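## Task

Take the sticky-note block off the desk and leave it on the counter. It fails if any desk carton reaches the floor or if the robot falls or is left leaning.

## Robot and tools

Robot: the LinearBot, an omnidirectional base with a column about 1.7 m tall. A carriage slides on the column (lift_m) and holds two identical six-joint arms, left and right, each ending in a two-finger gripper. Arm bases sit about 0.57 m + lift_m over the floor; carriage parts extend about 0.15 m below them. A hand reaches up to 0.78 m from its shoulder but only about 0.38 m under its arm base. The hand is about 0.16 m long, 0.1 m wide (0.14 m opened); fingertips are about 0.005 m thick in the closing direction and 0.02 m wide. The wrist camera sticks out 0.11 m to one side of joint 6's axis. Parked arm: joints 1-6 = 0, 0.05, 0.05, 1.45, 0, 0; with both parked the robot is about 0.85 m wide, 0.65 m long. Cameras: carriage_camera (fixed, forward, tilted ~20 degrees down), left_wrist_camera and right_wrist_camera (viewing past the fingertips).

Frames (metres): the base frame has its origin on the floor below the base centre, x forward, y left, z up. Result lines left_hand and right_hand give, in this frame, the point between that hand's finger pads, plus quat_wxyz (hand z along the fingers, fingers open along hand y; pointing straight up with joints 1, 5, 6 at 0 gives 1,0,0,0). base_odometry is in the frame the base had at scene start, counts wheel turns only (slip looks like travel), heading in rad, left positive, -3.142 to 3.142; it drifts a degree or two after turns or long strafes.

Tool move: one action. base holds exactly one relative command, an offset from where the base last reported itself: translate_m (-2 to 2, forward +), strafe_m (-2 to 2, left +) or rotate_rad (-6.3 to 6.3, counter-clockwise +). joints is a single object keyed by joint name, each value an absolute target, not an offset: lift_m 0 to 1 m; for each arm (prefix left_ or right_): joint1_rad -2.617 to 3.054 (turn about vertical, 0 ahead, + left); joint2_rad 0 to 3.141 (shoulder: 0 upper arm back level, 1.57 up, 3.14 forward level); joint3_rad 0 to 3.141 (elbow, 0 folded, 3.14 straight); joint4_rad -1.57 to 1.57 (wrist pitch, + lifts fingertips); joint5_rad -1.57 to 1.57 (wrist yaw, + turns fingertips to the right, opposite to joint 1); joint6_rad -2.094 to 2.094 (roll about the finger axis, + clockwise viewed from forearm); gripper_m 0 to 0.093 (pad gap in m). Omitted joints keep their earlier target. speeds caps top speed for this action only: translate_m and strafe_m 0.02-0.5 m/s, rotate_rad 0.05-1.57 rad/s, lift_m 0.08-0.25 m/s (maximums are the defaults). min_time_s (0.1-8 s) sets a minimum duration for arm and gripper motions; use it for straighter, gentler arm paths. cameras: list of names or "all"; [] for none. Unknown keys make the call invalid; out-of-range values get it refused, and after a refusal or a stop, later move/wait/finished_scene calls in the same reply are skipped. Actions last at most 15 s; a drive times out after 14 s. A call with no action just reports everything.

wait: seconds 0 to 10, robot keeps its last commands; same report as an empty move. zoom_image: camera name and region [x0, y0, x1, y1] in pixels of that camera's latest image (origin top-left, at most 504 by 504). finished_scene: scene = current scene number; ends it irreversibly, so the goal must already hold without the robot.

Result lines: "move" is done or the worst status; base_status and joint_status per motion: done (for the base: wheels turned the amount, slip possible), off_target (rested short, may still push), contact_stop or time_out (target dropped, holding), not_followed (arm targets withheld because arms would nearly touch; fix by sending one arm its current readings with joint 1 swung away, then the other in a later call), limit_stop_at_motor_heat (resend the target). on_its_own lists uncommanded behaviour; "held at" is a target. motor_effort is percent of max, [peak] in brackets, large per-motor error; a lift effort that keeps dropping while descending means a hand or load is resting on something. Joint torques follow joint order, include arm weight, and joints 1-3 wrap at ±28 N m. Gripper reads up to ~0.005 m below the object's width when squeezing hard, 0-0.002 when closed empty. Readings of hand position tend to be too high, especially at long reach; loads of ~1 kg sag a level hand 7-25 cm. Images may lag the state slightly. A MOTOR HOT line appears at 75 °C; at 100 °C that arm goes limp for 30-60 s (OVER-TEMPERATURE FAULT) and drops what it holds, so park arms (joints as above) while idle or driving. The simulation keeps running while you think.

Avoid: arms colliding or pressing on each other (can end the scene); arms have no contact stop and spring to target once freed. The base stops on wheel effort but ignores the arms, so check joint_positions after drives. If pinned, back off about 0.2 m the way you came. Never reverse under a table edge into the column. Tipping risk rises with a high carriage, outstretched or loaded arms, pushing and abrupt stops; only images reveal a lean. Do not drop things, release moving objects, slam, or shove hard, and keep the desk cartons from falling. Loose objects may occasionally be nudged by outside forces.

Each tool is called after "Call:" as name(argument=value, ...), one argument or row to a line, values as JSON.

## Session

Call:
move(
)

Scene clock: 0.00 s.
Joint torques (N m): no reading
base_odometry: x=+0.000 y=+0.000 heading=+0.000
base_status: not commanded
joint_positions: lift_m=+0.300 left_joint1_rad=-0.010 left_joint2_rad=+0.044 left_joint3_rad=+0.048 left_joint4_rad=+1.430 left_joint5_rad=-0.008 left_joint6_rad=-0.004 left_gripper_m=+0.09396 right_joint1_rad=-0.011 right_joint2_rad=+0.047 right_joint3_rad=+0.039 right_joint4_rad=+1.421 right_joint5_rad=-0.003 right_joint6_rad=-0.048 right_gripper_m=+0.09396
joint_status: not commanded
motor_effort: lift_m=+29 drive_wheels=+1
left_hand: x=+0.2675 y=+0.3100 z=+1.2842 quat_wxyz=(+0.998, -0.004, +0.069, -0.007) (m; base frame)
right_hand: x=+0.2732 y=-0.3089 z=+1.2813 quat_wxyz=(+0.996, -0.003, +0.079, -0.029) (m; base frame)
pictures: carriage_camera, left_wrist_camera, right_wrist_camera
Images, in order (width x height): carriage_camera 504x504, left_wrist_camera 504x504, right_wrist_camera 504x504.

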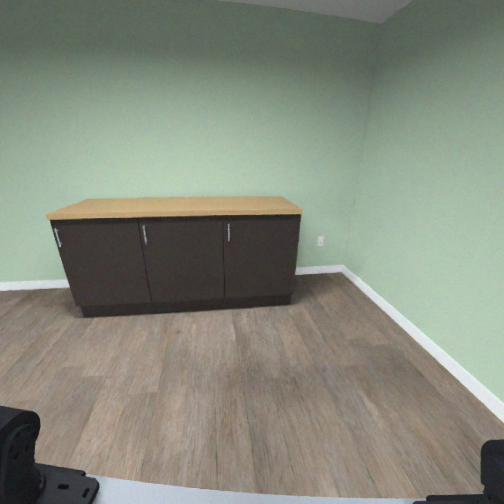

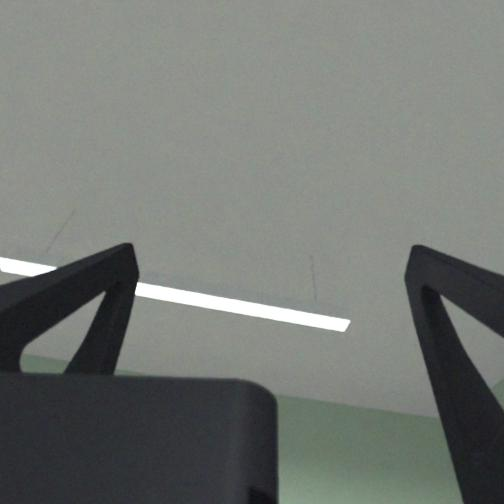

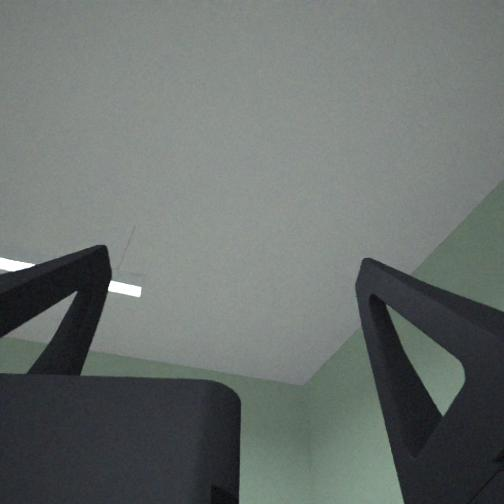

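Call:
move(
  base={"rotate_rad": 1.57},
  cameras=["carriage_camera"],
)

Call:
move(
  base={"rotate_rad": 1.57},
  cameras=["carriage_camera"],
)

Call:
move(
  base={"rotate_rad": 1.57},
  cameras=["carriage_camera"],
)

Scene clock: 7.93 s.
Joint torques (N m): left_arm=[0.58 4.31 5.94 -0.2 -0.12 -0.07] | right_arm=[-0.03 4.22 7.19 -0.04 0 -0.11]
move: done
base_odometry: x=+0.000 y=+0.000 heading=+1.569
base_status: done
joint_positions: lift_m=+0.300 left_joint1_rad=-0.010 left_joint2_rad=+0.044 left_joint3_rad=+0.048 left_joint4_rad=+1.430 left_joint5_rad=-0.008 left_joint6_rad=-0.004 left_gripper_m=+0.09397 right_joint1_rad=-0.011 right_joint2_rad=+0.047 right_joint3_rad=+0.039 right_joint4_rad=+1.420 right_joint5_rad=-0.003 right_joint6_rad=-0.048 right_gripper_m=+0.09397
motor_effort: lift_m=+30(30) drive_wheels=+6(19)
left_hand: x=+0.2675 y=+0.3101 z=+1.2842 quat_wxyz=(+0.998, -0.004, +0.069, -0.007) (m; base frame)
right_hand: x=+0.2734 y=-0.3089 z=+1.2813 quat_wxyz=(+0.996, -0.003, +0.079, -0.029) (m; base frame)
pictures: carriage_camera

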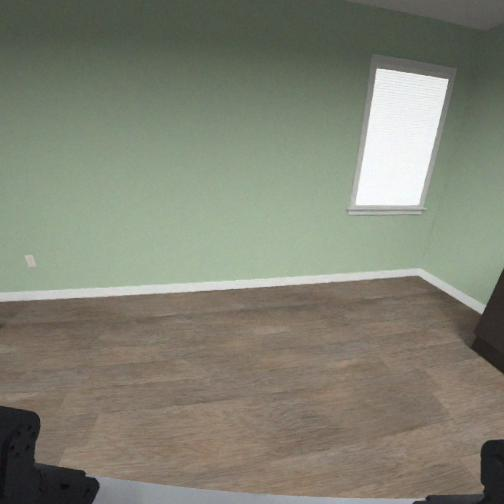

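Scene clock: 11.03 s.
Joint torques (N m): left_arm=[0.59 4.33 5.97 -0.21 -0.12 -0.06] | right_arm=[-0.03 4.23 7.17 -0.04 0.02 -0.12]
move: done
base_odometry: x=+0.000 y=+0.000 heading=+3.139
base_status: done
joint_positions: lift_m=+0.300 left_joint1_rad=-0.010 left_joint2_rad=+0.044 left_joint3_rad=+0.048 left_joint4_rad=+1.429 left_joint5_rad=-0.008 left_joint6_rad=-0.004 left_gripper_m=+0.09398 right_joint1_rad=-0.011 right_joint2_rad=+0.047 right_joint3_rad=+0.039 right_joint4_rad=+1.420 right_joint5_rad=-0.003 right_joint6_rad=-0.048 right_gripper_m=+0.09398
motor_effort: lift_m=+29(30) drive_wheels=+5(14)
left_hand: x=+0.2676 y=+0.3101 z=+1.2841 quat_wxyz=(+0.998, -0.004, +0.069, -0.007) (m; base frame)
right_hand: x=+0.2735 y=-0.3089 z=+1.2813 quat_wxyz=(+0.996, -0.003, +0.079, -0.029) (m; base frame)
pictures: carriage_camera

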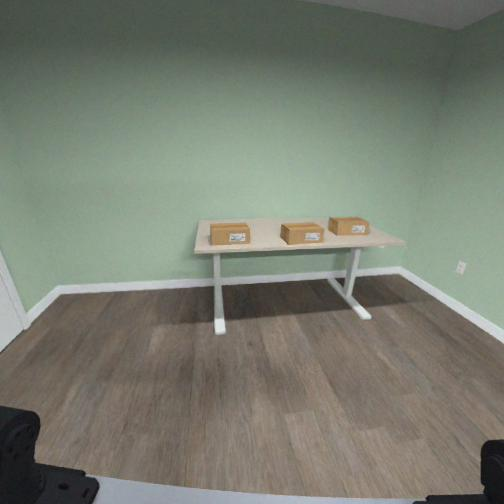

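Scene clock: 14.13 s.
Joint torques (N m): left_arm=[0.65 4.29 6 -0.19 -0.11 -0.05] | right_arm=[-0.08 4.25 7.16 -0.03 0.01 -0.12]
move: done
base_odometry: x=+0.000 y=+0.000 heading=-1.575
base_status: done
joint_positions: lift_m=+0.300 left_joint1_rad=-0.010 left_joint2_rad=+0.044 left_joint3_rad=+0.048 left_joint4_rad=+1.429 left_joint5_rad=-0.008 left_joint6_rad=-0.004 left_gripper_m=+0.09398 right_joint1_rad=-0.011 right_joint2_rad=+0.047 right_joint3_rad=+0.039 right_joint4_rad=+1.419 right_joint5_rad=-0.003 right_joint6_rad=-0.048 right_gripper_m=+0.09398
motor_effort: lift_m=+29(30) drive_wheels=+6(13)
left_hand: x=+0.2677 y=+0.3101 z=+1.2841 quat_wxyz=(+0.998, -0.004, +0.069, -0.007) (m; base frame)
right_hand: x=+0.2736 y=-0.3089 z=+1.2813 quat_wxyz=(+0.996, -0.003, +0.080, -0.029) (m; base frame)
pictures: carriage_camera

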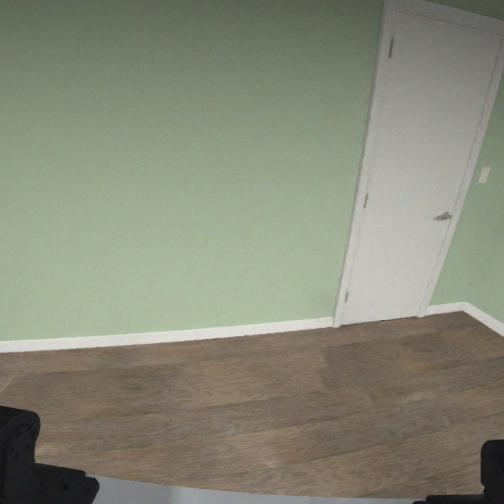

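Call:
move(
  base={"rotate_rad": -1.5},
  cameras=["carriage_camera"],
)

Call:
zoom_image(
  camera="carriage_camera",
  region=[180, 180, 430, 300],
)

Scene clock: 22.37 s.
Joint torques (N m): left_arm=[0.59 4.31 5.96 -0.18 -0.11 -0.05] | right_arm=[-0.05 4.26 7.23 -0.03 0 -0.12]
move: done
base_odometry: x=+0.000 y=+0.000 heading=-3.074
base_status: done
joint_positions: lift_m=+0.300 left_joint1_rad=-0.010 left_joint2_rad=+0.044 left_joint3_rad=+0.048 left_joint4_rad=+1.428 left_joint5_rad=-0.009 left_joint6_rad=-0.004 left_gripper_m=+0.09399 right_joint1_rad=-0.011 right_joint2_rad=+0.047 right_joint3_rad=+0.039 right_joint4_rad=+1.419 right_joint5_rad=-0.003 right_joint6_rad=-0.048 right_gripper_m=+0.09399
motor_effort: lift_m=+30(30) drive_wheels=+4(19)
left_hand: x=+0.2678 y=+0.3102 z=+1.2841 quat_wxyz=(+0.998, -0.004, +0.069, -0.007) (m; base frame)
right_hand: x=+0.2737 y=-0.3089 z=+1.2813 quat_wxyz=(+0.996, -0.003, +0.080, -0.029) (m; base frame)
pictures: carriage_camera

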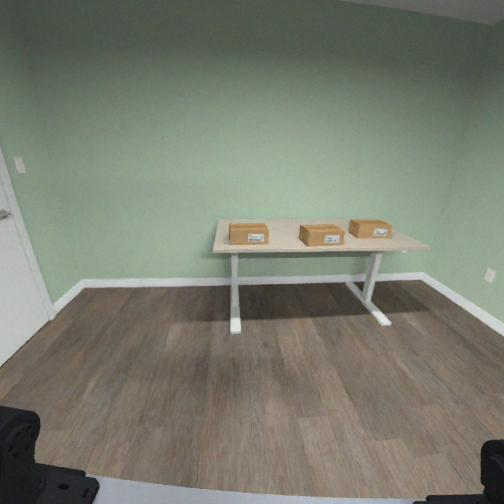

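Scaled by 2.016 from the camera's 504x504 image, which has a finer 720x720 frame.

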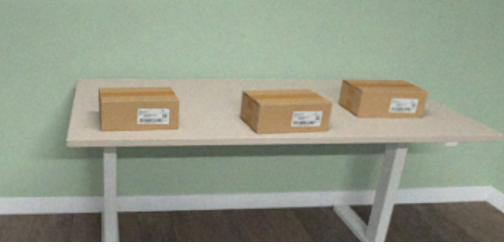

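Call:
move(
  joints={"lift_m": 0.9},
  cameras=["carriage_camera"],
)

Call:
zoom_image(
  camera="carriage_camera",
  region=[180, 240, 430, 400],
)

Scene clock: 32.07 s.
Joint torques (N m): left_arm=[0.64 4.36 6.01 -0.19 -0.1 -0.05] | right_arm=[-0.03 4.23 7.2 -0.05 0 -0.11]
move: done
base_odometry: x=+0.000 y=+0.000 heading=-3.074
joint_positions: lift_m=+0.900 left_joint1_rad=-0.010 left_joint2_rad=+0.044 left_joint3_rad=+0.048 left_joint4_rad=+1.428 left_joint5_rad=-0.009 left_joint6_rad=-0.004 left_gripper_m=+0.09399 right_joint1_rad=-0.011 right_joint2_rad=+0.047 right_joint3_rad=+0.039 right_joint4_rad=+1.419 right_joint5_rad=-0.003 right_joint6_rad=-0.048 right_gripper_m=+0.09399
joint_status: all done
motor_effort: lift_m=+31(38) drive_wheels=+5(8)
left_hand: x=+0.2678 y=+0.3102 z=+1.8840 quat_wxyz=(+0.998, -0.004, +0.069, -0.007) (m; base frame)
right_hand: x=+0.2737 y=-0.3089 z=+1.8811 quat_wxyz=(+0.996, -0.003, +0.080, -0.029) (m; base frame)
pictures: carriage_camera

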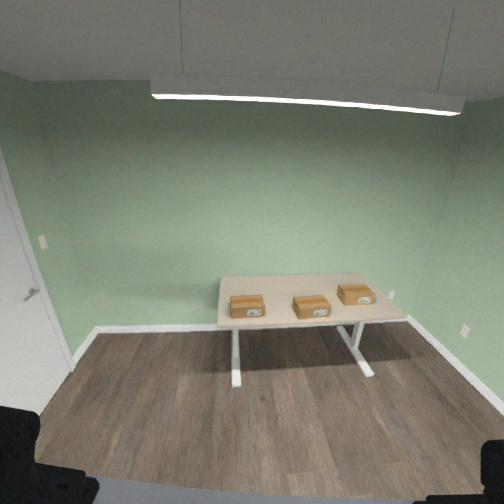

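Scaled by 2.016 from the camera's 504x504 image, which has a finer 720x720 frame.

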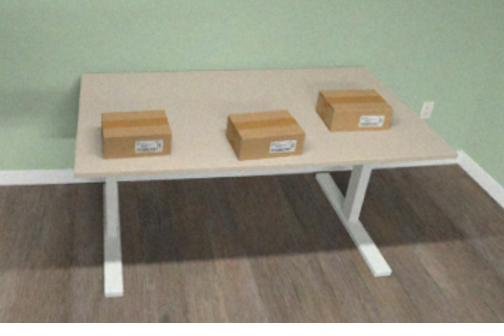

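Call:
move(
  base={"translate_m": 0.7},
  speeds={"translate_m": 0.3},
  cameras=[],
)

Call:
move(
  base={"strafe_m": -0.45},
  speeds={"strafe_m": 0.3},
  cameras=["carriage_camera"],
)

Call:
zoom_image(
  camera="carriage_camera",
  region=[80, 250, 400, 450],
)

Scene clock: 51.10 s.
Joint torques (N m): left_arm=[0.58 4.29 5.98 -0.18 -0.12 -0.05] | right_arm=[-0.03 4.23 7.17 -0.03 0.02 -0.11]
move: done
base_odometry: x=-0.699 y=-0.046 heading=-3.076
base_status: done
joint_positions: lift_m=+0.900 left_joint1_rad=-0.010 left_joint2_rad=+0.044 left_joint3_rad=+0.048 left_joint4_rad=+1.429 left_joint5_rad=-0.009 left_joint6_rad=-0.004 left_gripper_m=+0.09399 right_joint1_rad=-0.011 right_joint2_rad=+0.047 right_joint3_rad=+0.039 right_joint4_rad=+1.419 right_joint5_rad=-0.003 right_joint6_rad=-0.048 right_gripper_m=+0.09399
motor_effort: lift_m=+31(31) drive_wheels=-10(21)
left_hand: x=+0.2676 y=+0.3102 z=+1.8840 quat_wxyz=(+0.998, -0.004, +0.069, -0.007) (m; base frame)
right_hand: x=+0.2737 y=-0.3089 z=+1.8811 quat_wxyz=(+0.996, -0.003, +0.080, -0.029) (m; base frame)
pictures: none

Scene clock: 54.20 s.
Joint torques (N m): left_arm=[0.61 4.25 6.01 -0.18 -0.11 -0.04] | right_arm=[-0.03 4.22 7.2 -0.03 0.01 -0.12]
move: done
base_odometry: x=-0.729 y=+0.403 heading=-3.075
base_status: done
joint_positions: lift_m=+0.900 left_joint1_rad=-0.010 left_joint2_rad=+0.044 left_joint3_rad=+0.048 left_joint4_rad=+1.428 left_joint5_rad=-0.008 left_joint6_rad=-0.004 left_gripper_m=+0.09399 right_joint1_rad=-0.011 right_joint2_rad=+0.047 right_joint3_rad=+0.039 right_joint4_rad=+1.419 right_joint5_rad=-0.003 right_joint6_rad=-0.048 right_gripper_m=+0.09399
motor_effort: lift_m=+31(31) drive_wheels=-3(11)
left_hand: x=+0.2678 y=+0.3101 z=+1.8840 quat_wxyz=(+0.998, -0.004, +0.069, -0.006) (m; base frame)
right_hand: x=+0.2737 y=-0.3089 z=+1.8811 quat_wxyz=(+0.996, -0.003, +0.080, -0.029) (m; base frame)
pictures: carriage_camera

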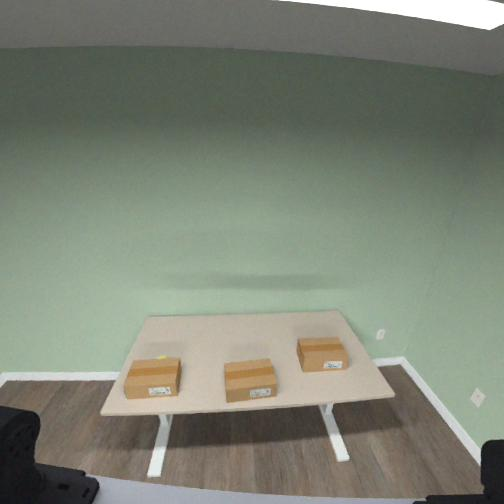

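Scaled by 1.575 from the camera's 504x504 image, which has a finer 720x720 frame.

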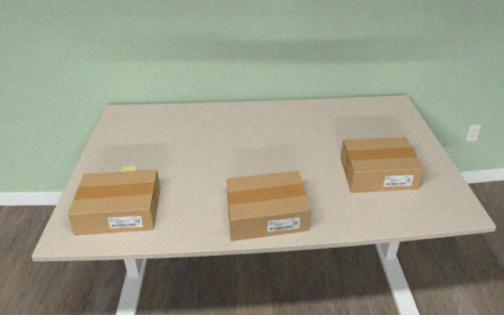

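Call:
move(
  joints={"lift_m": 0.6, "left_joint2_rad": 1.57, "left_joint3_rad": 1.57, "left_joint4_rad": 0.0},
  min_time_s=3,
  cameras=["carriage_camera", "left_wrist_camera"],
)

Call:
move(
  joints={"left_joint2_rad": 1.0, "left_joint3_rad": 1.0, "left_joint4_rad": -1.57},
  min_time_s=2,
  cameras=["left_wrist_camera"],
)

Call:
move(
  joints={"left_joint2_rad": 1.9, "left_joint3_rad": 1.2, "left_joint4_rad": -0.87},
  min_time_s=2,
  cameras=["carriage_camera", "left_wrist_camera"],
)

Scene clock: 88.87 s.
Joint torques (N m): left_arm=[0.61 -7.71 10.85 2.47 -0.11 -0.05] | right_arm=[-0.03 4.22 7.19 -0.03 0.01 -0.12]
move: done
base_odometry: x=-0.729 y=+0.403 heading=-3.075
joint_positions: lift_m=+0.600 left_joint1_rad=-0.010 left_joint2_rad=+1.556 left_joint3_rad=+1.544 left_joint4_rad=+0.022 left_joint5_rad=-0.008 left_joint6_rad=-0.004 left_gripper_m=+0.09399 right_joint1_rad=-0.011 right_joint2_rad=+0.047 right_joint3_rad=+0.039 right_joint4_rad=+1.419 right_joint5_rad=-0.003 right_joint6_rad=-0.048 right_gripper_m=+0.09399
joint_status: all done
motor_effort: lift_m=+27(29) drive_wheels=-4(6)
left_hand: x=+0.7405 y=+0.3055 z=+1.5914 quat_wxyz=(+0.710, -0.001, +0.704, -0.002) (m; base frame)
right_hand: x=+0.2737 y=-0.3089 z=+1.5815 quat_wxyz=(+0.996, -0.003, +0.080, -0.029) (m; base frame)
pictures: carriage_camera, left_wrist_camera

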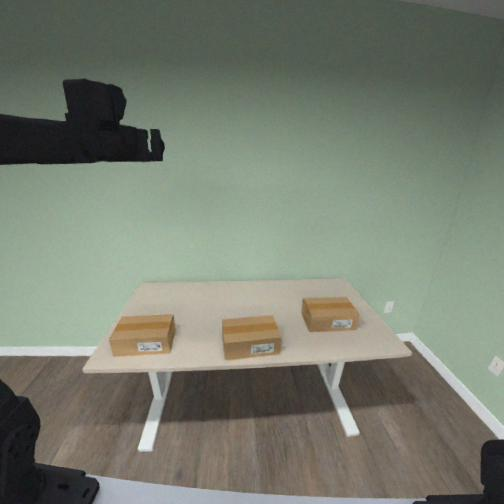

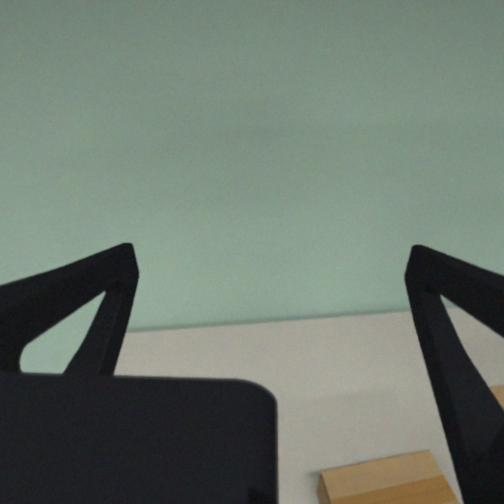

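Scene clock: 91.27 s.
Joint torques (N m): left_arm=[0.54 -2.24 5.31 0.46 -0.11 -0.06] | right_arm=[-0.03 4.26 7.19 -0.04 0 -0.11]
move: done
base_odometry: x=-0.729 y=+0.403 heading=-3.075
joint_positions: lift_m=+0.600 left_joint1_rad=-0.010 left_joint2_rad=+1.007 left_joint3_rad=+1.013 left_joint4_rad=-1.554 left_joint5_rad=-0.008 left_joint6_rad=-0.004 left_gripper_m=+0.09399 right_joint1_rad=-0.011 right_joint2_rad=+0.047 right_joint3_rad=+0.039 right_joint4_rad=+1.419 right_joint5_rad=-0.003 right_joint6_rad=-0.048 right_gripper_m=+0.09399
joint_status: all done
motor_effort: lift_m=+27(28) drive_wheels=-5(6)
left_hand: x=+0.3619 y=+0.3092 z=+1.3071 quat_wxyz=(+0.011, +0.003, +1.000, +0.004) (m; base frame)
right_hand: x=+0.2737 y=-0.3089 z=+1.5815 quat_wxyz=(+0.996, -0.003, +0.080, -0.029) (m; base frame)
pictures: left_wrist_camera

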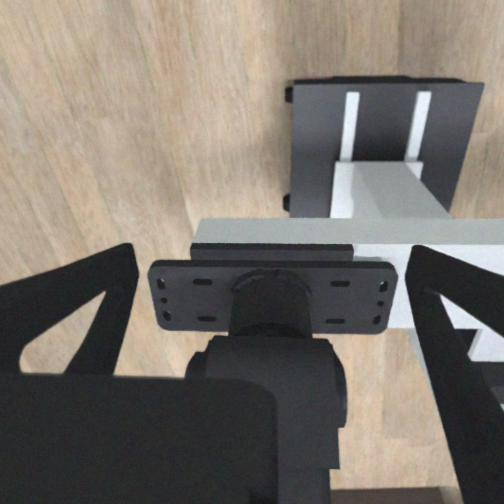

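Scene clock: 93.57 s.
Joint torques (N m): left_arm=[0.58 -8.98 8.32 0.64 -0.11 -0.04] | right_arm=[-0.03 4.22 7.16 -0.04 0.02 -0.11]
move: done
base_odometry: x=-0.729 y=+0.403 heading=-3.075
joint_positions: lift_m=+0.600 left_joint1_rad=-0.010 left_joint2_rad=+1.884 left_joint3_rad=+1.179 left_joint4_rad=-0.882 left_joint5_rad=-0.008 left_joint6_rad=-0.004 left_gripper_m=+0.09399 right_joint1_rad=-0.011 right_joint2_rad=+0.047 right_joint3_rad=+0.039 right_joint4_rad=+1.419 right_joint5_rad=-0.003 right_joint6_rad=-0.048 right_gripper_m=+0.09399
joint_status: all done
motor_effort: lift_m=+28(28) drive_wheels=-4(6)
left_hand: x=+0.5556 y=+0.3073 z=+1.1604 quat_wxyz=(-0.008, +0.003, +1.000, +0.004) (m; base frame)
right_hand: x=+0.2737 y=-0.3089 z=+1.5815 quat_wxyz=(+0.996, -0.003, +0.080, -0.029) (m; base frame)
pictures: carriage_camera, left_wrist_camera

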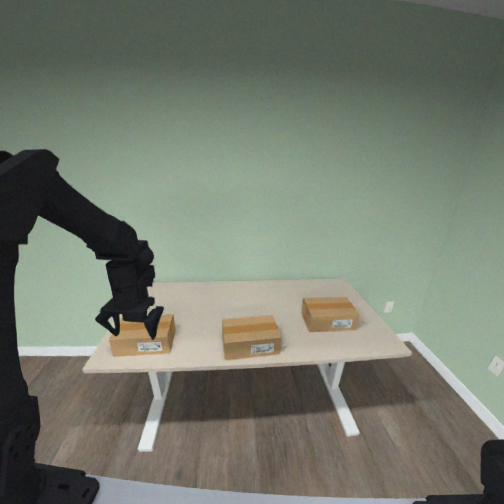

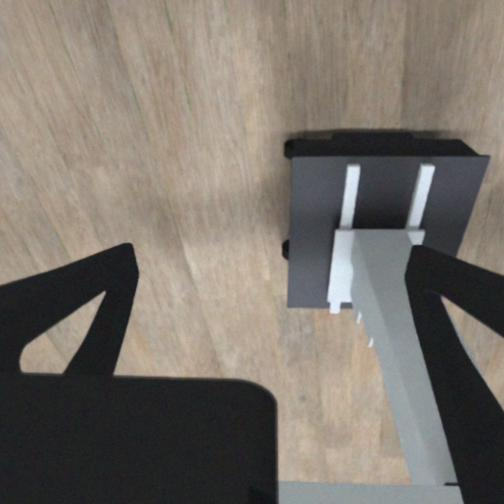

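Call:
zoom_image(
  camera="carriage_camera",
  region=[60, 220, 220, 380],
)

Scaled by 3.150 from the camera's 504x504 image, which has a finer 720x720 frame.

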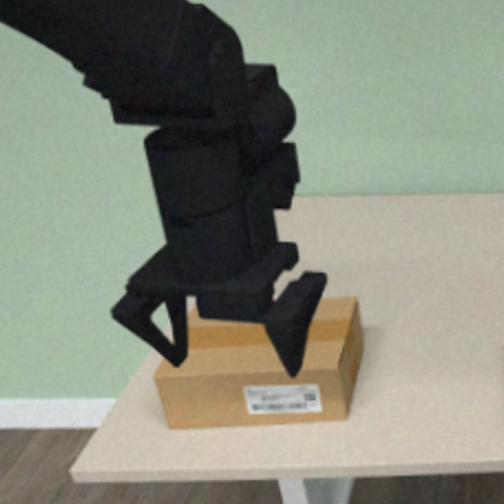

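Call:
move(
  joints={"lift_m": 0.9, "left_joint2_rad": 0.05, "left_joint3_rad": 0.05, "left_joint4_rad": 1.45},
  base={"strafe_m": 0.25},
  speeds={"strafe_m": 0.2},
  min_time_s=3,
  cameras=[],
)

Call:
move(
  base={"translate_m": 0.3},
  speeds={"translate_m": 0.2},
  cameras=["carriage_camera"],
)

Call:
zoom_image(
  camera="carriage_camera",
  region=[120, 330, 350, 500],
)

Scene clock: 209.20 s.
Joint torques (N m): left_arm=[0.49 3.37 4.67 -0.05 -0.1 -0.06] | right_arm=[-0.02 4.21 7.2 -0.05 0.01 -0.11]
move: done
base_odometry: x=-0.713 y=+0.154 heading=-3.075
base_status: done
joint_positions: lift_m=+0.900 left_joint1_rad=-0.010 left_joint2_rad=+0.060 left_joint3_rad=+0.063 left_joint4_rad=+1.435 left_joint5_rad=-0.009 left_joint6_rad=-0.004 left_gripper_m=+0.09399 right_joint1_rad=-0.011 right_joint2_rad=+0.047 right_joint3_rad=+0.039 right_joint4_rad=+1.419 right_joint5_rad=-0.003 right_joint6_rad=-0.048 right_gripper_m=+0.09399
joint_status: all done
motor_effort: lift_m=+30(38) drive_wheels=-3(13)
left_hand: x=+0.2667 y=+0.3103 z=+1.8881 quat_wxyz=(+0.998, -0.004, +0.066, -0.006) (m; base frame)
right_hand: x=+0.2737 y=-0.3089 z=+1.8812 quat_wxyz=(+0.996, -0.003, +0.080, -0.029) (m; base frame)
pictures: none

Scene clock: 212.13 s.
Joint torques (N m): left_arm=[0.53 3.43 4.71 -0.13 -0.1 -0.05] | right_arm=[-0.03 4.27 7.23 -0.02 0 -0.12]
move: done
base_odometry: x=-1.012 y=+0.134 heading=-3.075
base_status: done
joint_positions: lift_m=+0.900 left_joint1_rad=-0.010 left_joint2_rad=+0.060 left_joint3_rad=+0.063 left_joint4_rad=+1.442 left_joint5_rad=-0.009 left_joint6_rad=-0.004 left_gripper_m=+0.09399 right_joint1_rad=-0.011 right_joint2_rad=+0.047 right_joint3_rad=+0.039 right_joint4_rad=+1.419 right_joint5_rad=-0.003 right_joint6_rad=-0.048 right_gripper_m=+0.09399
motor_effort: lift_m=+31(31) drive_wheels=+2(12)
left_hand: x=+0.2651 y=+0.3103 z=+1.8884 quat_wxyz=(+0.998, -0.004, +0.063, -0.006) (m; base frame)
right_hand: x=+0.2737 y=-0.3089 z=+1.8812 quat_wxyz=(+0.996, -0.003, +0.080, -0.029) (m; base frame)
pictures: carriage_camera

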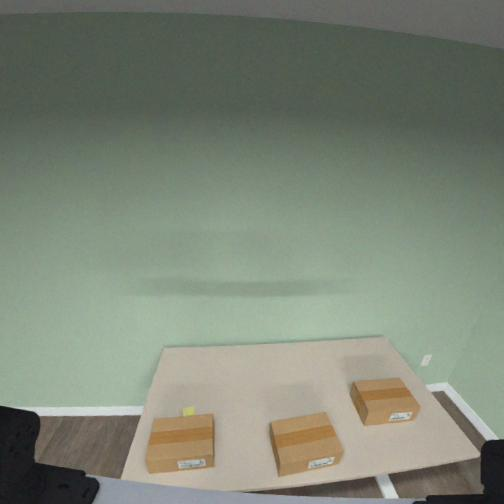

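Scaled by 2.191 from the camera's 504x504 image, which has a finer 720x720 frame.

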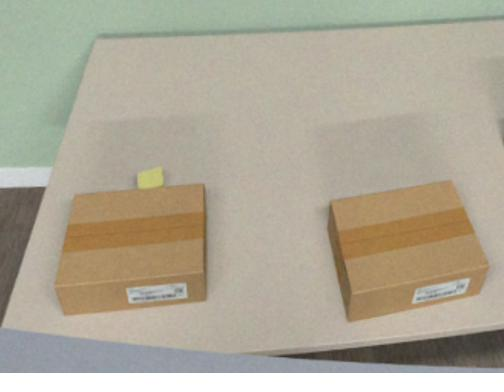

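Call:
move(
  joints={"lift_m": 0.75, "left_joint2_rad": 2.995, "left_joint3_rad": 1.896, "left_joint4_rad": -0.472},
  base={"translate_m": 0.15},
  speeds={"translate_m": 0.1},
  min_time_s=5,
)

Scene clock: 232.20 s.
Joint torques (N m): left_arm=[0.57 -14.34 6.53 0.4 -0.11 -0.05] | right_arm=[-0.03 4.21 7.17 -0.05 0.01 -0.11]
move: done
base_odometry: x=-1.162 y=+0.123 heading=-3.074
base_status: done
joint_positions: lift_m=+0.750 left_joint1_rad=-0.010 left_joint2_rad=+2.973 left_joint3_rad=+1.879 left_joint4_rad=-0.456 left_joint5_rad=-0.009 left_joint6_rad=-0.004 left_gripper_m=+0.09399 right_joint1_rad=-0.011 right_joint2_rad=+0.047 right_joint3_rad=+0.039 right_joint4_rad=+1.419 right_joint5_rad=-0.003 right_joint6_rad=-0.048 right_gripper_m=+0.09399
joint_status: all done
motor_effort: lift_m=+28(28) drive_wheels=-4(12)
left_hand: x=+0.6838 y=+0.3062 z=+1.0264 quat_wxyz=(+0.010, +0.003, +1.000, +0.005) (m; base frame)
right_hand: x=+0.2736 y=-0.3089 z=+1.7315 quat_wxyz=(+0.996, -0.003, +0.080, -0.029) (m; base frame)
pictures: carriage_camera, left_wrist_camera, right_wrist_camera

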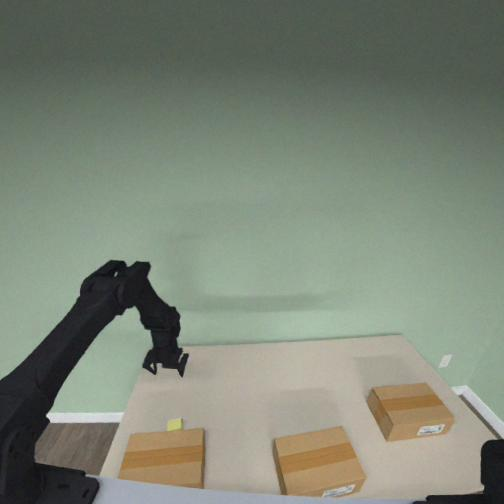

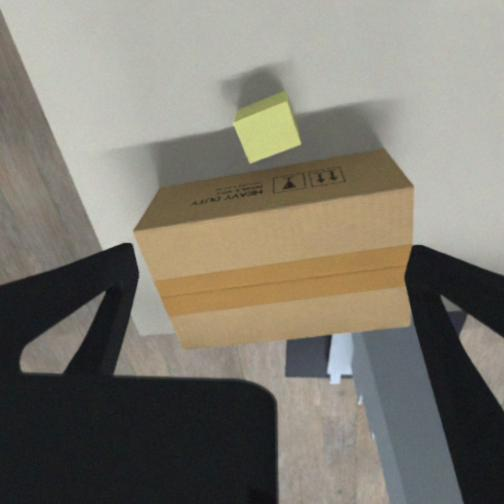

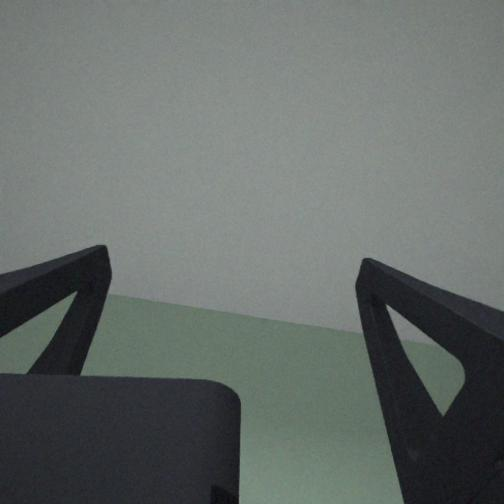

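Call:
zoom_image(
  camera="left_wrist_camera",
  region=[180, 60, 420, 260],
)

Scaled by 2.100 from the camera's 504x504 image, which has a finer 720x720 frame.

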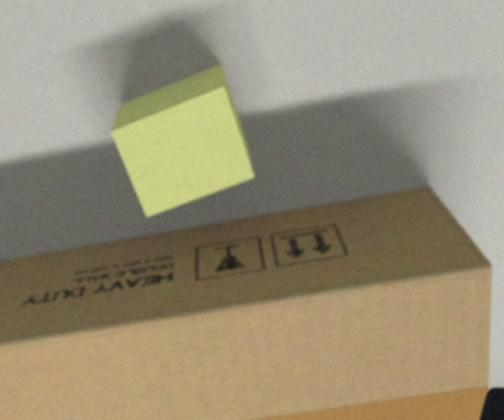

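Call:
move(
  joints={"lift_m": 0.65, "left_joint2_rad": 2.902, "left_joint3_rad": 1.6425, "left_joint4_rad": -0.311, "left_joint6_rad": -0.377},
  min_time_s=2,
  cameras=["carriage_camera", "left_wrist_camera"],
)

Scene clock: 287.93 s.
Joint torques (N m): left_arm=[0.59 -18.76 2.74 0.62 -0.13 -0.12] | right_arm=[-0.05 4.23 7.16 -0.04 0 -0.11]
move: done
base_odometry: x=-1.162 y=+0.123 heading=-3.074
joint_positions: lift_m=+0.650 left_joint1_rad=-0.010 left_joint2_rad=+2.938 left_joint3_rad=+1.652 left_joint4_rad=-0.324 left_joint5_rad=-0.009 left_joint6_rad=-0.367 left_gripper_m=+0.09399 right_joint1_rad=-0.011 right_joint2_rad=+0.047 right_joint3_rad=+0.039 right_joint4_rad=+1.419 right_joint5_rad=-0.003 right_joint6_rad=-0.048 right_gripper_m=+0.09399
joint_status: all done
motor_effort: lift_m=+27(29) drive_wheels=-6(8)
left_hand: x=+0.6281 y=+0.3068 z=+0.9076 quat_wxyz=(-0.018, -0.178, +0.984, +0.008) (m; base frame)
right_hand: x=+0.2736 y=-0.3089 z=+1.6315 quat_wxyz=(+0.996, -0.003, +0.080, -0.029) (m; base frame)
pictures: carriage_camera, left_wrist_camera

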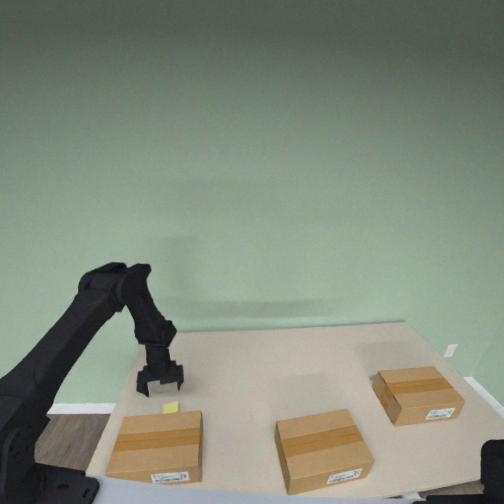

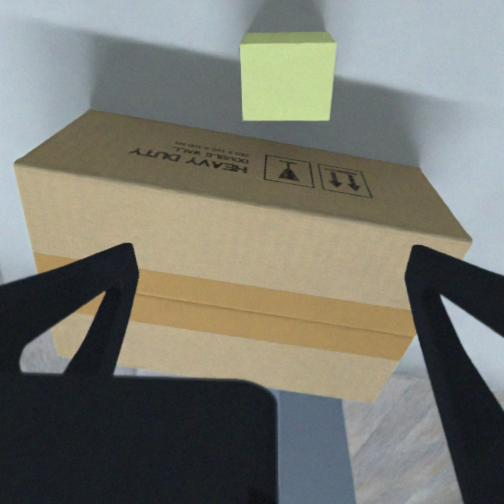

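Call:
move(
  joints={"lift_m": 0.58, "left_joint2_rad": 2.985, "left_joint3_rad": 1.76, "left_joint4_rad": -0.362, "left_joint6_rad": -0.377},
  min_time_s=2,
  cameras=["carriage_camera", "left_wrist_camera"],
)

Scene clock: 331.40 s.
Joint torques (N m): left_arm=[0.58 -13.48 5.81 0.41 -0.14 -0.15] | right_arm=[-0.03 4.25 7.2 -0.04 0 -0.14]
move: done
base_odometry: x=-1.162 y=+0.123 heading=-3.074
joint_positions: lift_m=+0.580 left_joint1_rad=-0.010 left_joint2_rad=+2.962 left_joint3_rad=+1.744 left_joint4_rad=-0.347 left_joint5_rad=-0.009 left_joint6_rad=-0.368 left_gripper_m=+0.09399 right_joint1_rad=-0.011 right_joint2_rad=+0.047 right_joint3_rad=+0.039 right_joint4_rad=+1.419 right_joint5_rad=-0.003 right_joint6_rad=-0.048 right_gripper_m=+0.09399
joint_status: all done
motor_effort: lift_m=+28(29) drive_wheels=+4(8)
left_hand: x=+0.6553 y=+0.3065 z=+0.8404 quat_wxyz=(+0.004, -0.178, +0.984, +0.004) (m; base frame)
right_hand: x=+0.2736 y=-0.3089 z=+1.5614 quat_wxyz=(+0.996, -0.003, +0.080, -0.029) (m; base frame)
pictures: carriage_camera, left_wrist_camera

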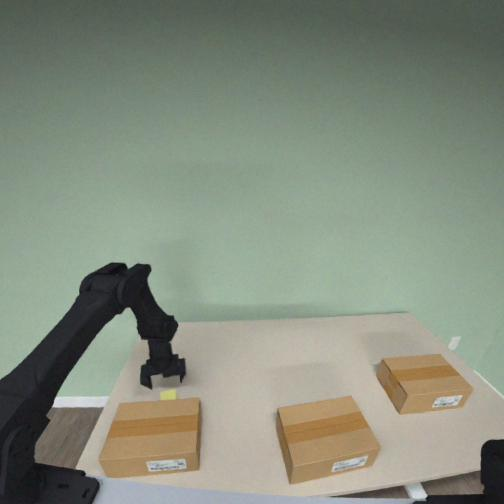

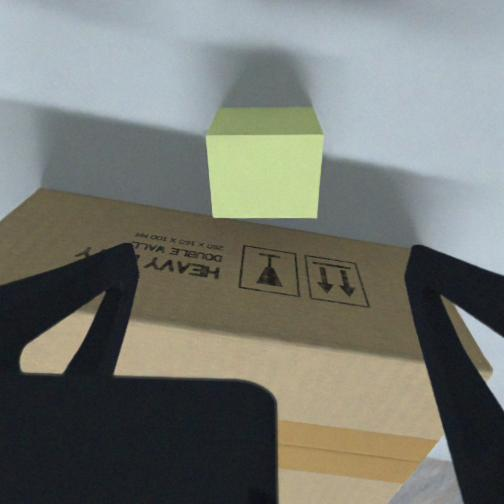

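Call:
move(
  joints={"lift_m": 0.525},
  speeds={"lift_m": 0.08},
  cameras=["carriage_camera", "left_wrist_camera"],
)

Call:
zoom_image(
  camera="carriage_camera",
  region=[90, 310, 250, 470],
)

Scene clock: 341.27 s.
Joint torques (N m): left_arm=[0.61 -14.17 5.39 0.44 -0.14 -0.15] | right_arm=[-0.03 4.26 7.23 -0.04 0 -0.1]
move: done
base_odometry: x=-1.162 y=+0.123 heading=-3.074
joint_positions: lift_m=+0.525 left_joint1_rad=-0.010 left_joint2_rad=+2.969 left_joint3_rad=+1.749 left_joint4_rad=-0.353 left_joint5_rad=-0.009 left_joint6_rad=-0.368 left_gripper_m=+0.09399 right_joint1_rad=-0.011 right_joint2_rad=+0.047 right_joint3_rad=+0.039 right_joint4_rad=+1.419 right_joint5_rad=-0.003 right_joint6_rad=-0.048 right_gripper_m=+0.09399
joint_status: all done
motor_effort: lift_m=+27(28) drive_wheels=+2(9)
left_hand: x=+0.6526 y=+0.3065 z=+0.7830 quat_wxyz=(+0.000, -0.178, +0.984, +0.005) (m; base frame)
right_hand: x=+0.2736 y=-0.3089 z=+1.5065 quat_wxyz=(+0.996, -0.003, +0.080, -0.029) (m; base frame)
pictures: carriage_camera, left_wrist_camera

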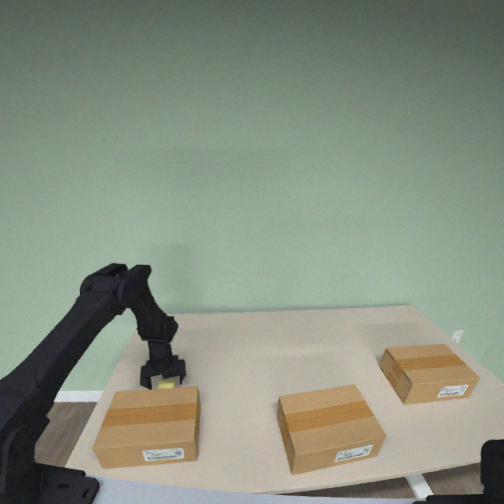

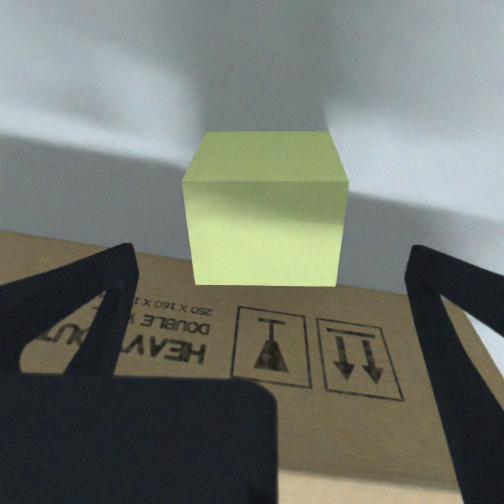

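Scaled by 3.150 from the camera's 504x504 image, which has a finer 720x720 frame.

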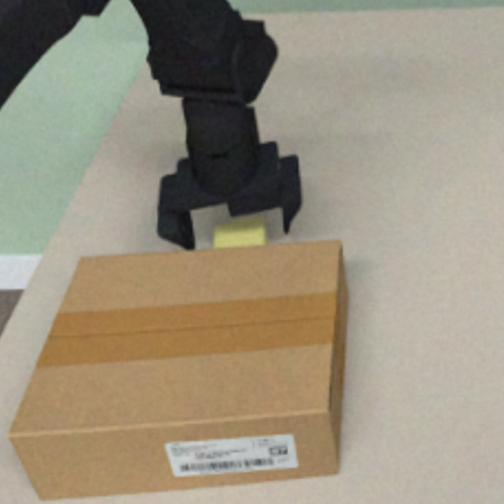

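Call:
move(
  joints={"lift_m": 0.5},
  speeds={"lift_m": 0.08},
  cameras=["left_wrist_camera"],
)

Scene clock: 345.13 s.
Joint torques (N m): left_arm=[0.62 -14.48 5.19 0.46 -0.14 -0.13] | right_arm=[-0.02 4.27 7.2 -0.04 0.02 -0.12]
move: done
base_odometry: x=-1.162 y=+0.123 heading=-3.074
joint_positions: lift_m=+0.500 left_joint1_rad=-0.010 left_joint2_rad=+2.972 left_joint3_rad=+1.751 left_joint4_rad=-0.354 left_joint5_rad=-0.009 left_joint6_rad=-0.368 left_gripper_m=+0.09399 right_joint1_rad=-0.011 right_joint2_rad=+0.047 right_joint3_rad=+0.039 right_joint4_rad=+1.419 right_joint5_rad=-0.003 right_joint6_rad=-0.048 right_gripper_m=+0.09399
joint_status: all done
motor_effort: lift_m=+28(28) drive_wheels=-5(7)
left_hand: x=+0.6523 y=+0.3065 z=+0.7574 quat_wxyz=(-0.001, -0.178, +0.984, +0.005) (m; base frame)
right_hand: x=+0.2736 y=-0.3089 z=+1.4814 quat_wxyz=(+0.996, -0.003, +0.080, -0.029) (m; base frame)
pictures: left_wrist_camera

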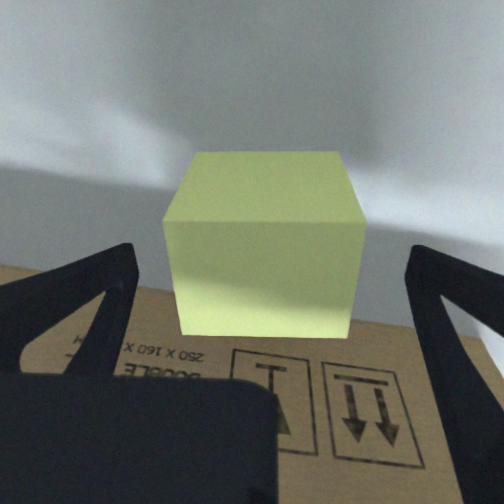

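Call:
move(
  joints={"left_gripper_m": 0.05},
  min_time_s=2,
  cameras=["left_wrist_camera"],
)

Scene clock: 352.60 s.
Joint torques (N m): left_arm=[0.54 -14.42 5.07 0.46 -0.13 -0.14] | right_arm=[-0.01 4.3 7.17 -0.04 0.01 -0.11]
move: done
base_odometry: x=-1.162 y=+0.123 heading=-3.074
joint_positions: lift_m=+0.500 left_joint1_rad=-0.010 left_joint2_rad=+2.972 left_joint3_rad=+1.751 left_joint4_rad=-0.354 left_joint5_rad=-0.009 left_joint6_rad=-0.369 left_gripper_m=+0.05099 right_joint1_rad=-0.011 right_joint2_rad=+0.047 right_joint3_rad=+0.039 right_joint4_rad=+1.419 right_joint5_rad=-0.003 right_joint6_rad=-0.048 right_gripper_m=+0.09399
joint_status: all done
motor_effort: lift_m=+28(28) drive_wheels=+2(5)
left_hand: x=+0.6523 y=+0.3065 z=+0.7574 quat_wxyz=(-0.001, -0.179, +0.984, +0.005) (m; base frame)
right_hand: x=+0.2736 y=-0.3089 z=+1.4814 quat_wxyz=(+0.996, -0.003, +0.080, -0.029) (m; base frame)
pictures: left_wrist_camera

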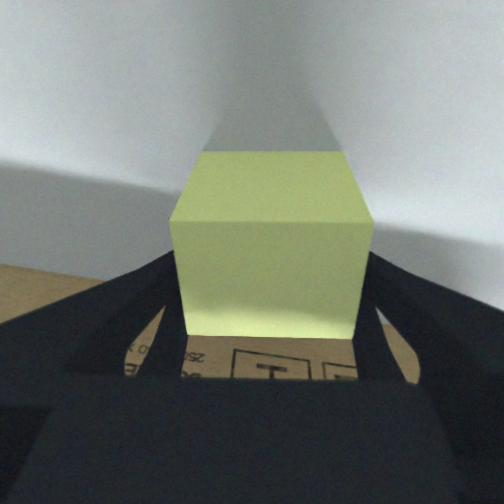

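Call:
move(
  joints={"left_gripper_m": 0.044},
  min_time_s=1,
  cameras=[],
)

Call:
move(
  joints={"lift_m": 0.72},
  speeds={"lift_m": 0.12},
  cameras=["carriage_camera", "left_wrist_camera"],
)

Scene clock: 357.97 s.
Joint torques (N m): left_arm=[0.59 -14.48 5.09 0.45 -0.14 -0.14] | right_arm=[-0.02 4.21 7.24 -0.05 0.01 -0.11]
move: off_target
base_odometry: x=-1.162 y=+0.123 heading=-3.074
joint_positions: lift_m=+0.500 left_joint1_rad=-0.010 left_joint2_rad=+2.972 left_joint3_rad=+1.751 left_joint4_rad=-0.354 left_joint5_rad=-0.009 left_joint6_rad=-0.369 left_gripper_m=+0.05099 right_joint1_rad=-0.011 right_joint2_rad=+0.047 right_joint3_rad=+0.039 right_joint4_rad=+1.419 right_joint5_rad=-0.003 right_joint6_rad=-0.048 right_gripper_m=+0.09399
joint_status: left_gripper_m off_target (ended at +0.05099, target +0.04400)
motor_effort: lift_m=+28(28) drive_wheels=+4(4)
left_hand: x=+0.6523 y=+0.3065 z=+0.7574 quat_wxyz=(-0.001, -0.179, +0.984, +0.005) (m; base frame)
right_hand: x=+0.2736 y=-0.3089 z=+1.4814 quat_wxyz=(+0.996, -0.003, +0.080, -0.029) (m; base frame)
pictures: none

Scene clock: 360.20 s.
Joint torques (N m): left_arm=[0.49 -15.08 4.88 0.48 -0.13 -0.13] | right_arm=[-0.02 4.23 7.17 -0.03 0.01 -0.12]
move: done
base_odometry: x=-1.162 y=+0.123 heading=-3.074
joint_positions: lift_m=+0.720 left_joint1_rad=-0.010 left_joint2_rad=+2.979 left_joint3_rad=+1.752 left_joint4_rad=-0.358 left_joint5_rad=-0.009 left_joint6_rad=-0.369 left_gripper_m=+0.05099 right_joint1_rad=-0.011 right_joint2_rad=+0.047 right_joint3_rad=+0.039 right_joint4_rad=+1.419 right_joint5_rad=-0.003 right_joint6_rad=-0.048 right_gripper_m=+0.09399
joint_status: all done
motor_effort: lift_m=+30(37) drive_wheels=+4(8)
left_hand: x=+0.6490 y=+0.3066 z=+0.9745 quat_wxyz=(-0.006, -0.179, +0.984, +0.006) (m; base frame)
right_hand: x=+0.2736 y=-0.3089 z=+1.7012 quat_wxyz=(+0.996, -0.003, +0.080, -0.029) (m; base frame)
pictures: carriage_camera, left_wrist_camera

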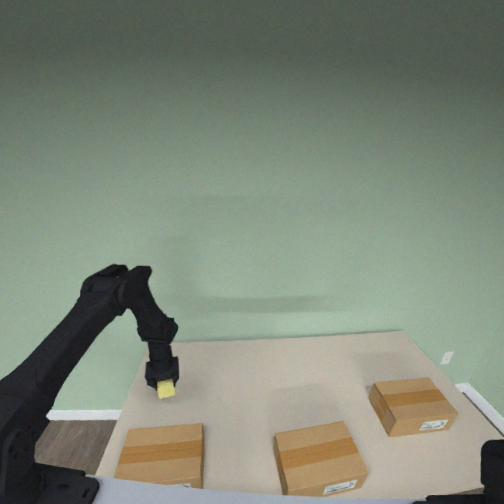

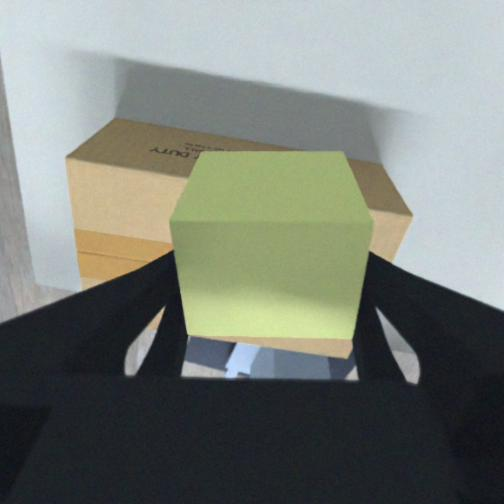

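Call:
move(
  base={"translate_m": -0.45},
  speeds={"translate_m": 0.2},
  joints={"left_joint2_rad": 1.9, "left_joint3_rad": 1.2, "left_joint4_rad": -0.87},
  min_time_s=3,
  cameras=["left_wrist_camera"],
)

Call:
move(
  base={"rotate_rad": 3.07},
  speeds={"rotate_rad": 0.6},
  joints={"lift_m": 0.6},
  cameras=["carriage_camera"],
)

Scene clock: 374.87 s.
Joint torques (N m): left_arm=[0.53 -13.86 5.14 0.42 -0.16 -0.15] | right_arm=[-0.03 4.23 7.19 -0.02 0 -0.12]
move: done
base_odometry: x=-0.713 y=+0.153 heading=-3.074
base_status: done
joint_positions: lift_m=+0.720 left_joint1_rad=-0.009 left_joint2_rad=+1.929 left_joint3_rad=+1.211 left_joint4_rad=-0.860 left_joint5_rad=-0.008 left_joint6_rad=-0.369 left_gripper_m=+0.05098 right_joint1_rad=-0.011 right_joint2_rad=+0.047 right_joint3_rad=+0.039 right_joint4_rad=+1.419 right_joint5_rad=-0.003 right_joint6_rad=-0.048 right_gripper_m=+0.09399
joint_status: all done
motor_effort: lift_m=+31(31) drive_wheels=-4(14)
left_hand: x=+0.5675 y=+0.3073 z=+1.2732 quat_wxyz=(-0.003, -0.179, +0.984, +0.005) (m; base frame)
right_hand: x=+0.2737 y=-0.3089 z=+1.7011 quat_wxyz=(+0.996, -0.003, +0.080, -0.029) (m; base frame)
pictures: left_wrist_camera

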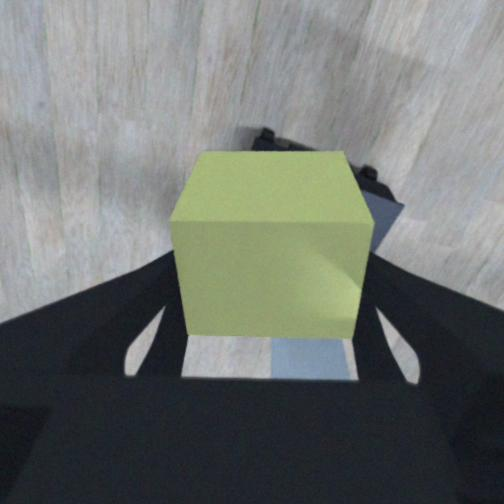

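Scene clock: 381.07 s.
Joint torques (N m): left_arm=[0.65 -12.46 5.53 0.48 -0.16 -0.14] | right_arm=[-0.03 4.25 7.24 -0.03 0.01 -0.11]
move: done
base_odometry: x=-0.713 y=+0.153 heading=-0.005
base_status: done
joint_positions: lift_m=+0.600 left_joint1_rad=-0.009 left_joint2_rad=+1.917 left_joint3_rad=+1.207 left_joint4_rad=-0.864 left_joint5_rad=-0.008 left_joint6_rad=-0.369 left_gripper_m=+0.05095 right_joint1_rad=-0.011 right_joint2_rad=+0.047 right_joint3_rad=+0.039 right_joint4_rad=+1.419 right_joint5_rad=-0.003 right_joint6_rad=-0.048 right_gripper_m=+0.09400
joint_status: all done
motor_effort: lift_m=+28(29) drive_wheels=+6(15)
left_hand: x=+0.5665 y=+0.3072 z=+1.1565 quat_wxyz=(-0.001, -0.179, +0.984, +0.004) (m; base frame)
right_hand: x=+0.2737 y=-0.3089 z=+1.5814 quat_wxyz=(+0.996, -0.003, +0.080, -0.029) (m; base frame)
pictures: carriage_camera

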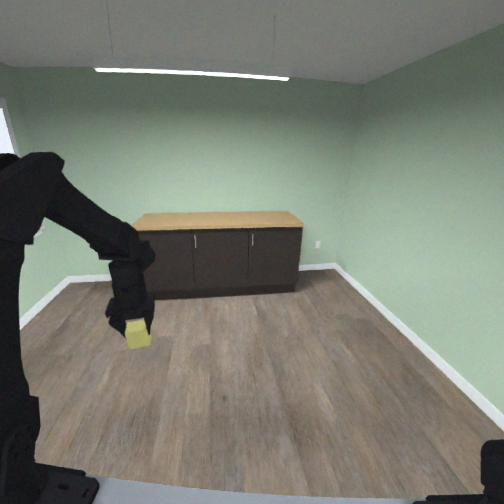

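Call:
move(
  base={"translate_m": 1.75},
  speeds={"translate_m": 0.3},
  cameras=["carriage_camera", "left_wrist_camera"],
)

Scene clock: 395.60 s.
Joint torques (N m): left_arm=[0.61 -12.57 5.49 0.53 -0.15 -0.15] | right_arm=[0.01 4.23 7.19 -0.05 0.01 -0.11]
move: done
base_odometry: x=+1.037 y=+0.148 heading=-0.003
base_status: done
joint_positions: lift_m=+0.600 left_joint1_rad=-0.009 left_joint2_rad=+1.917 left_joint3_rad=+1.207 left_joint4_rad=-0.868 left_joint5_rad=-0.008 left_joint6_rad=-0.369 left_gripper_m=+0.05095 right_joint1_rad=-0.011 right_joint2_rad=+0.047 right_joint3_rad=+0.039 right_joint4_rad=+1.420 right_joint5_rad=-0.003 right_joint6_rad=-0.048 right_gripper_m=+0.09400
motor_effort: lift_m=+28(29) drive_wheels=-9(20)
left_hand: x=+0.5657 y=+0.3072 z=+1.1565 quat_wxyz=(-0.002, -0.179, +0.984, +0.004) (m; base frame)
right_hand: x=+0.2735 y=-0.3089 z=+1.5814 quat_wxyz=(+0.996, -0.003, +0.079, -0.029) (m; base frame)
pictures: carriage_camera, left_wrist_camera

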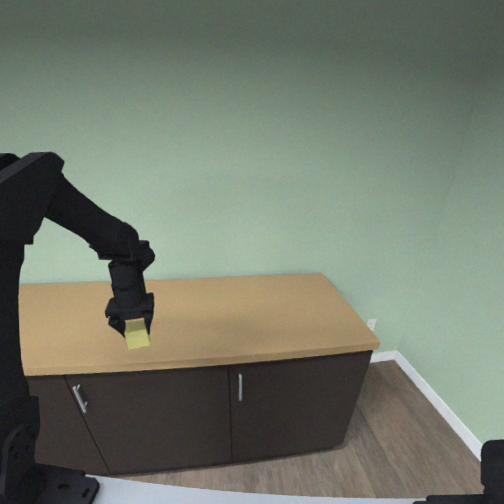

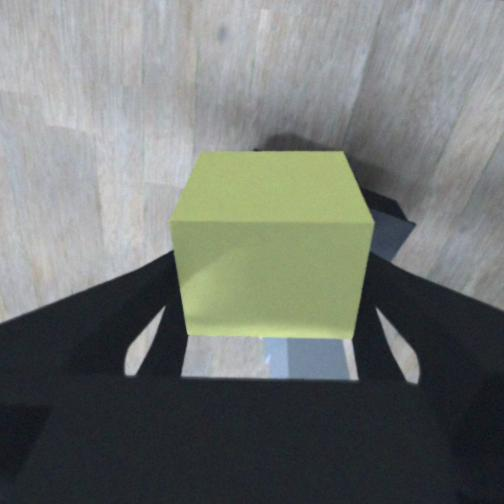

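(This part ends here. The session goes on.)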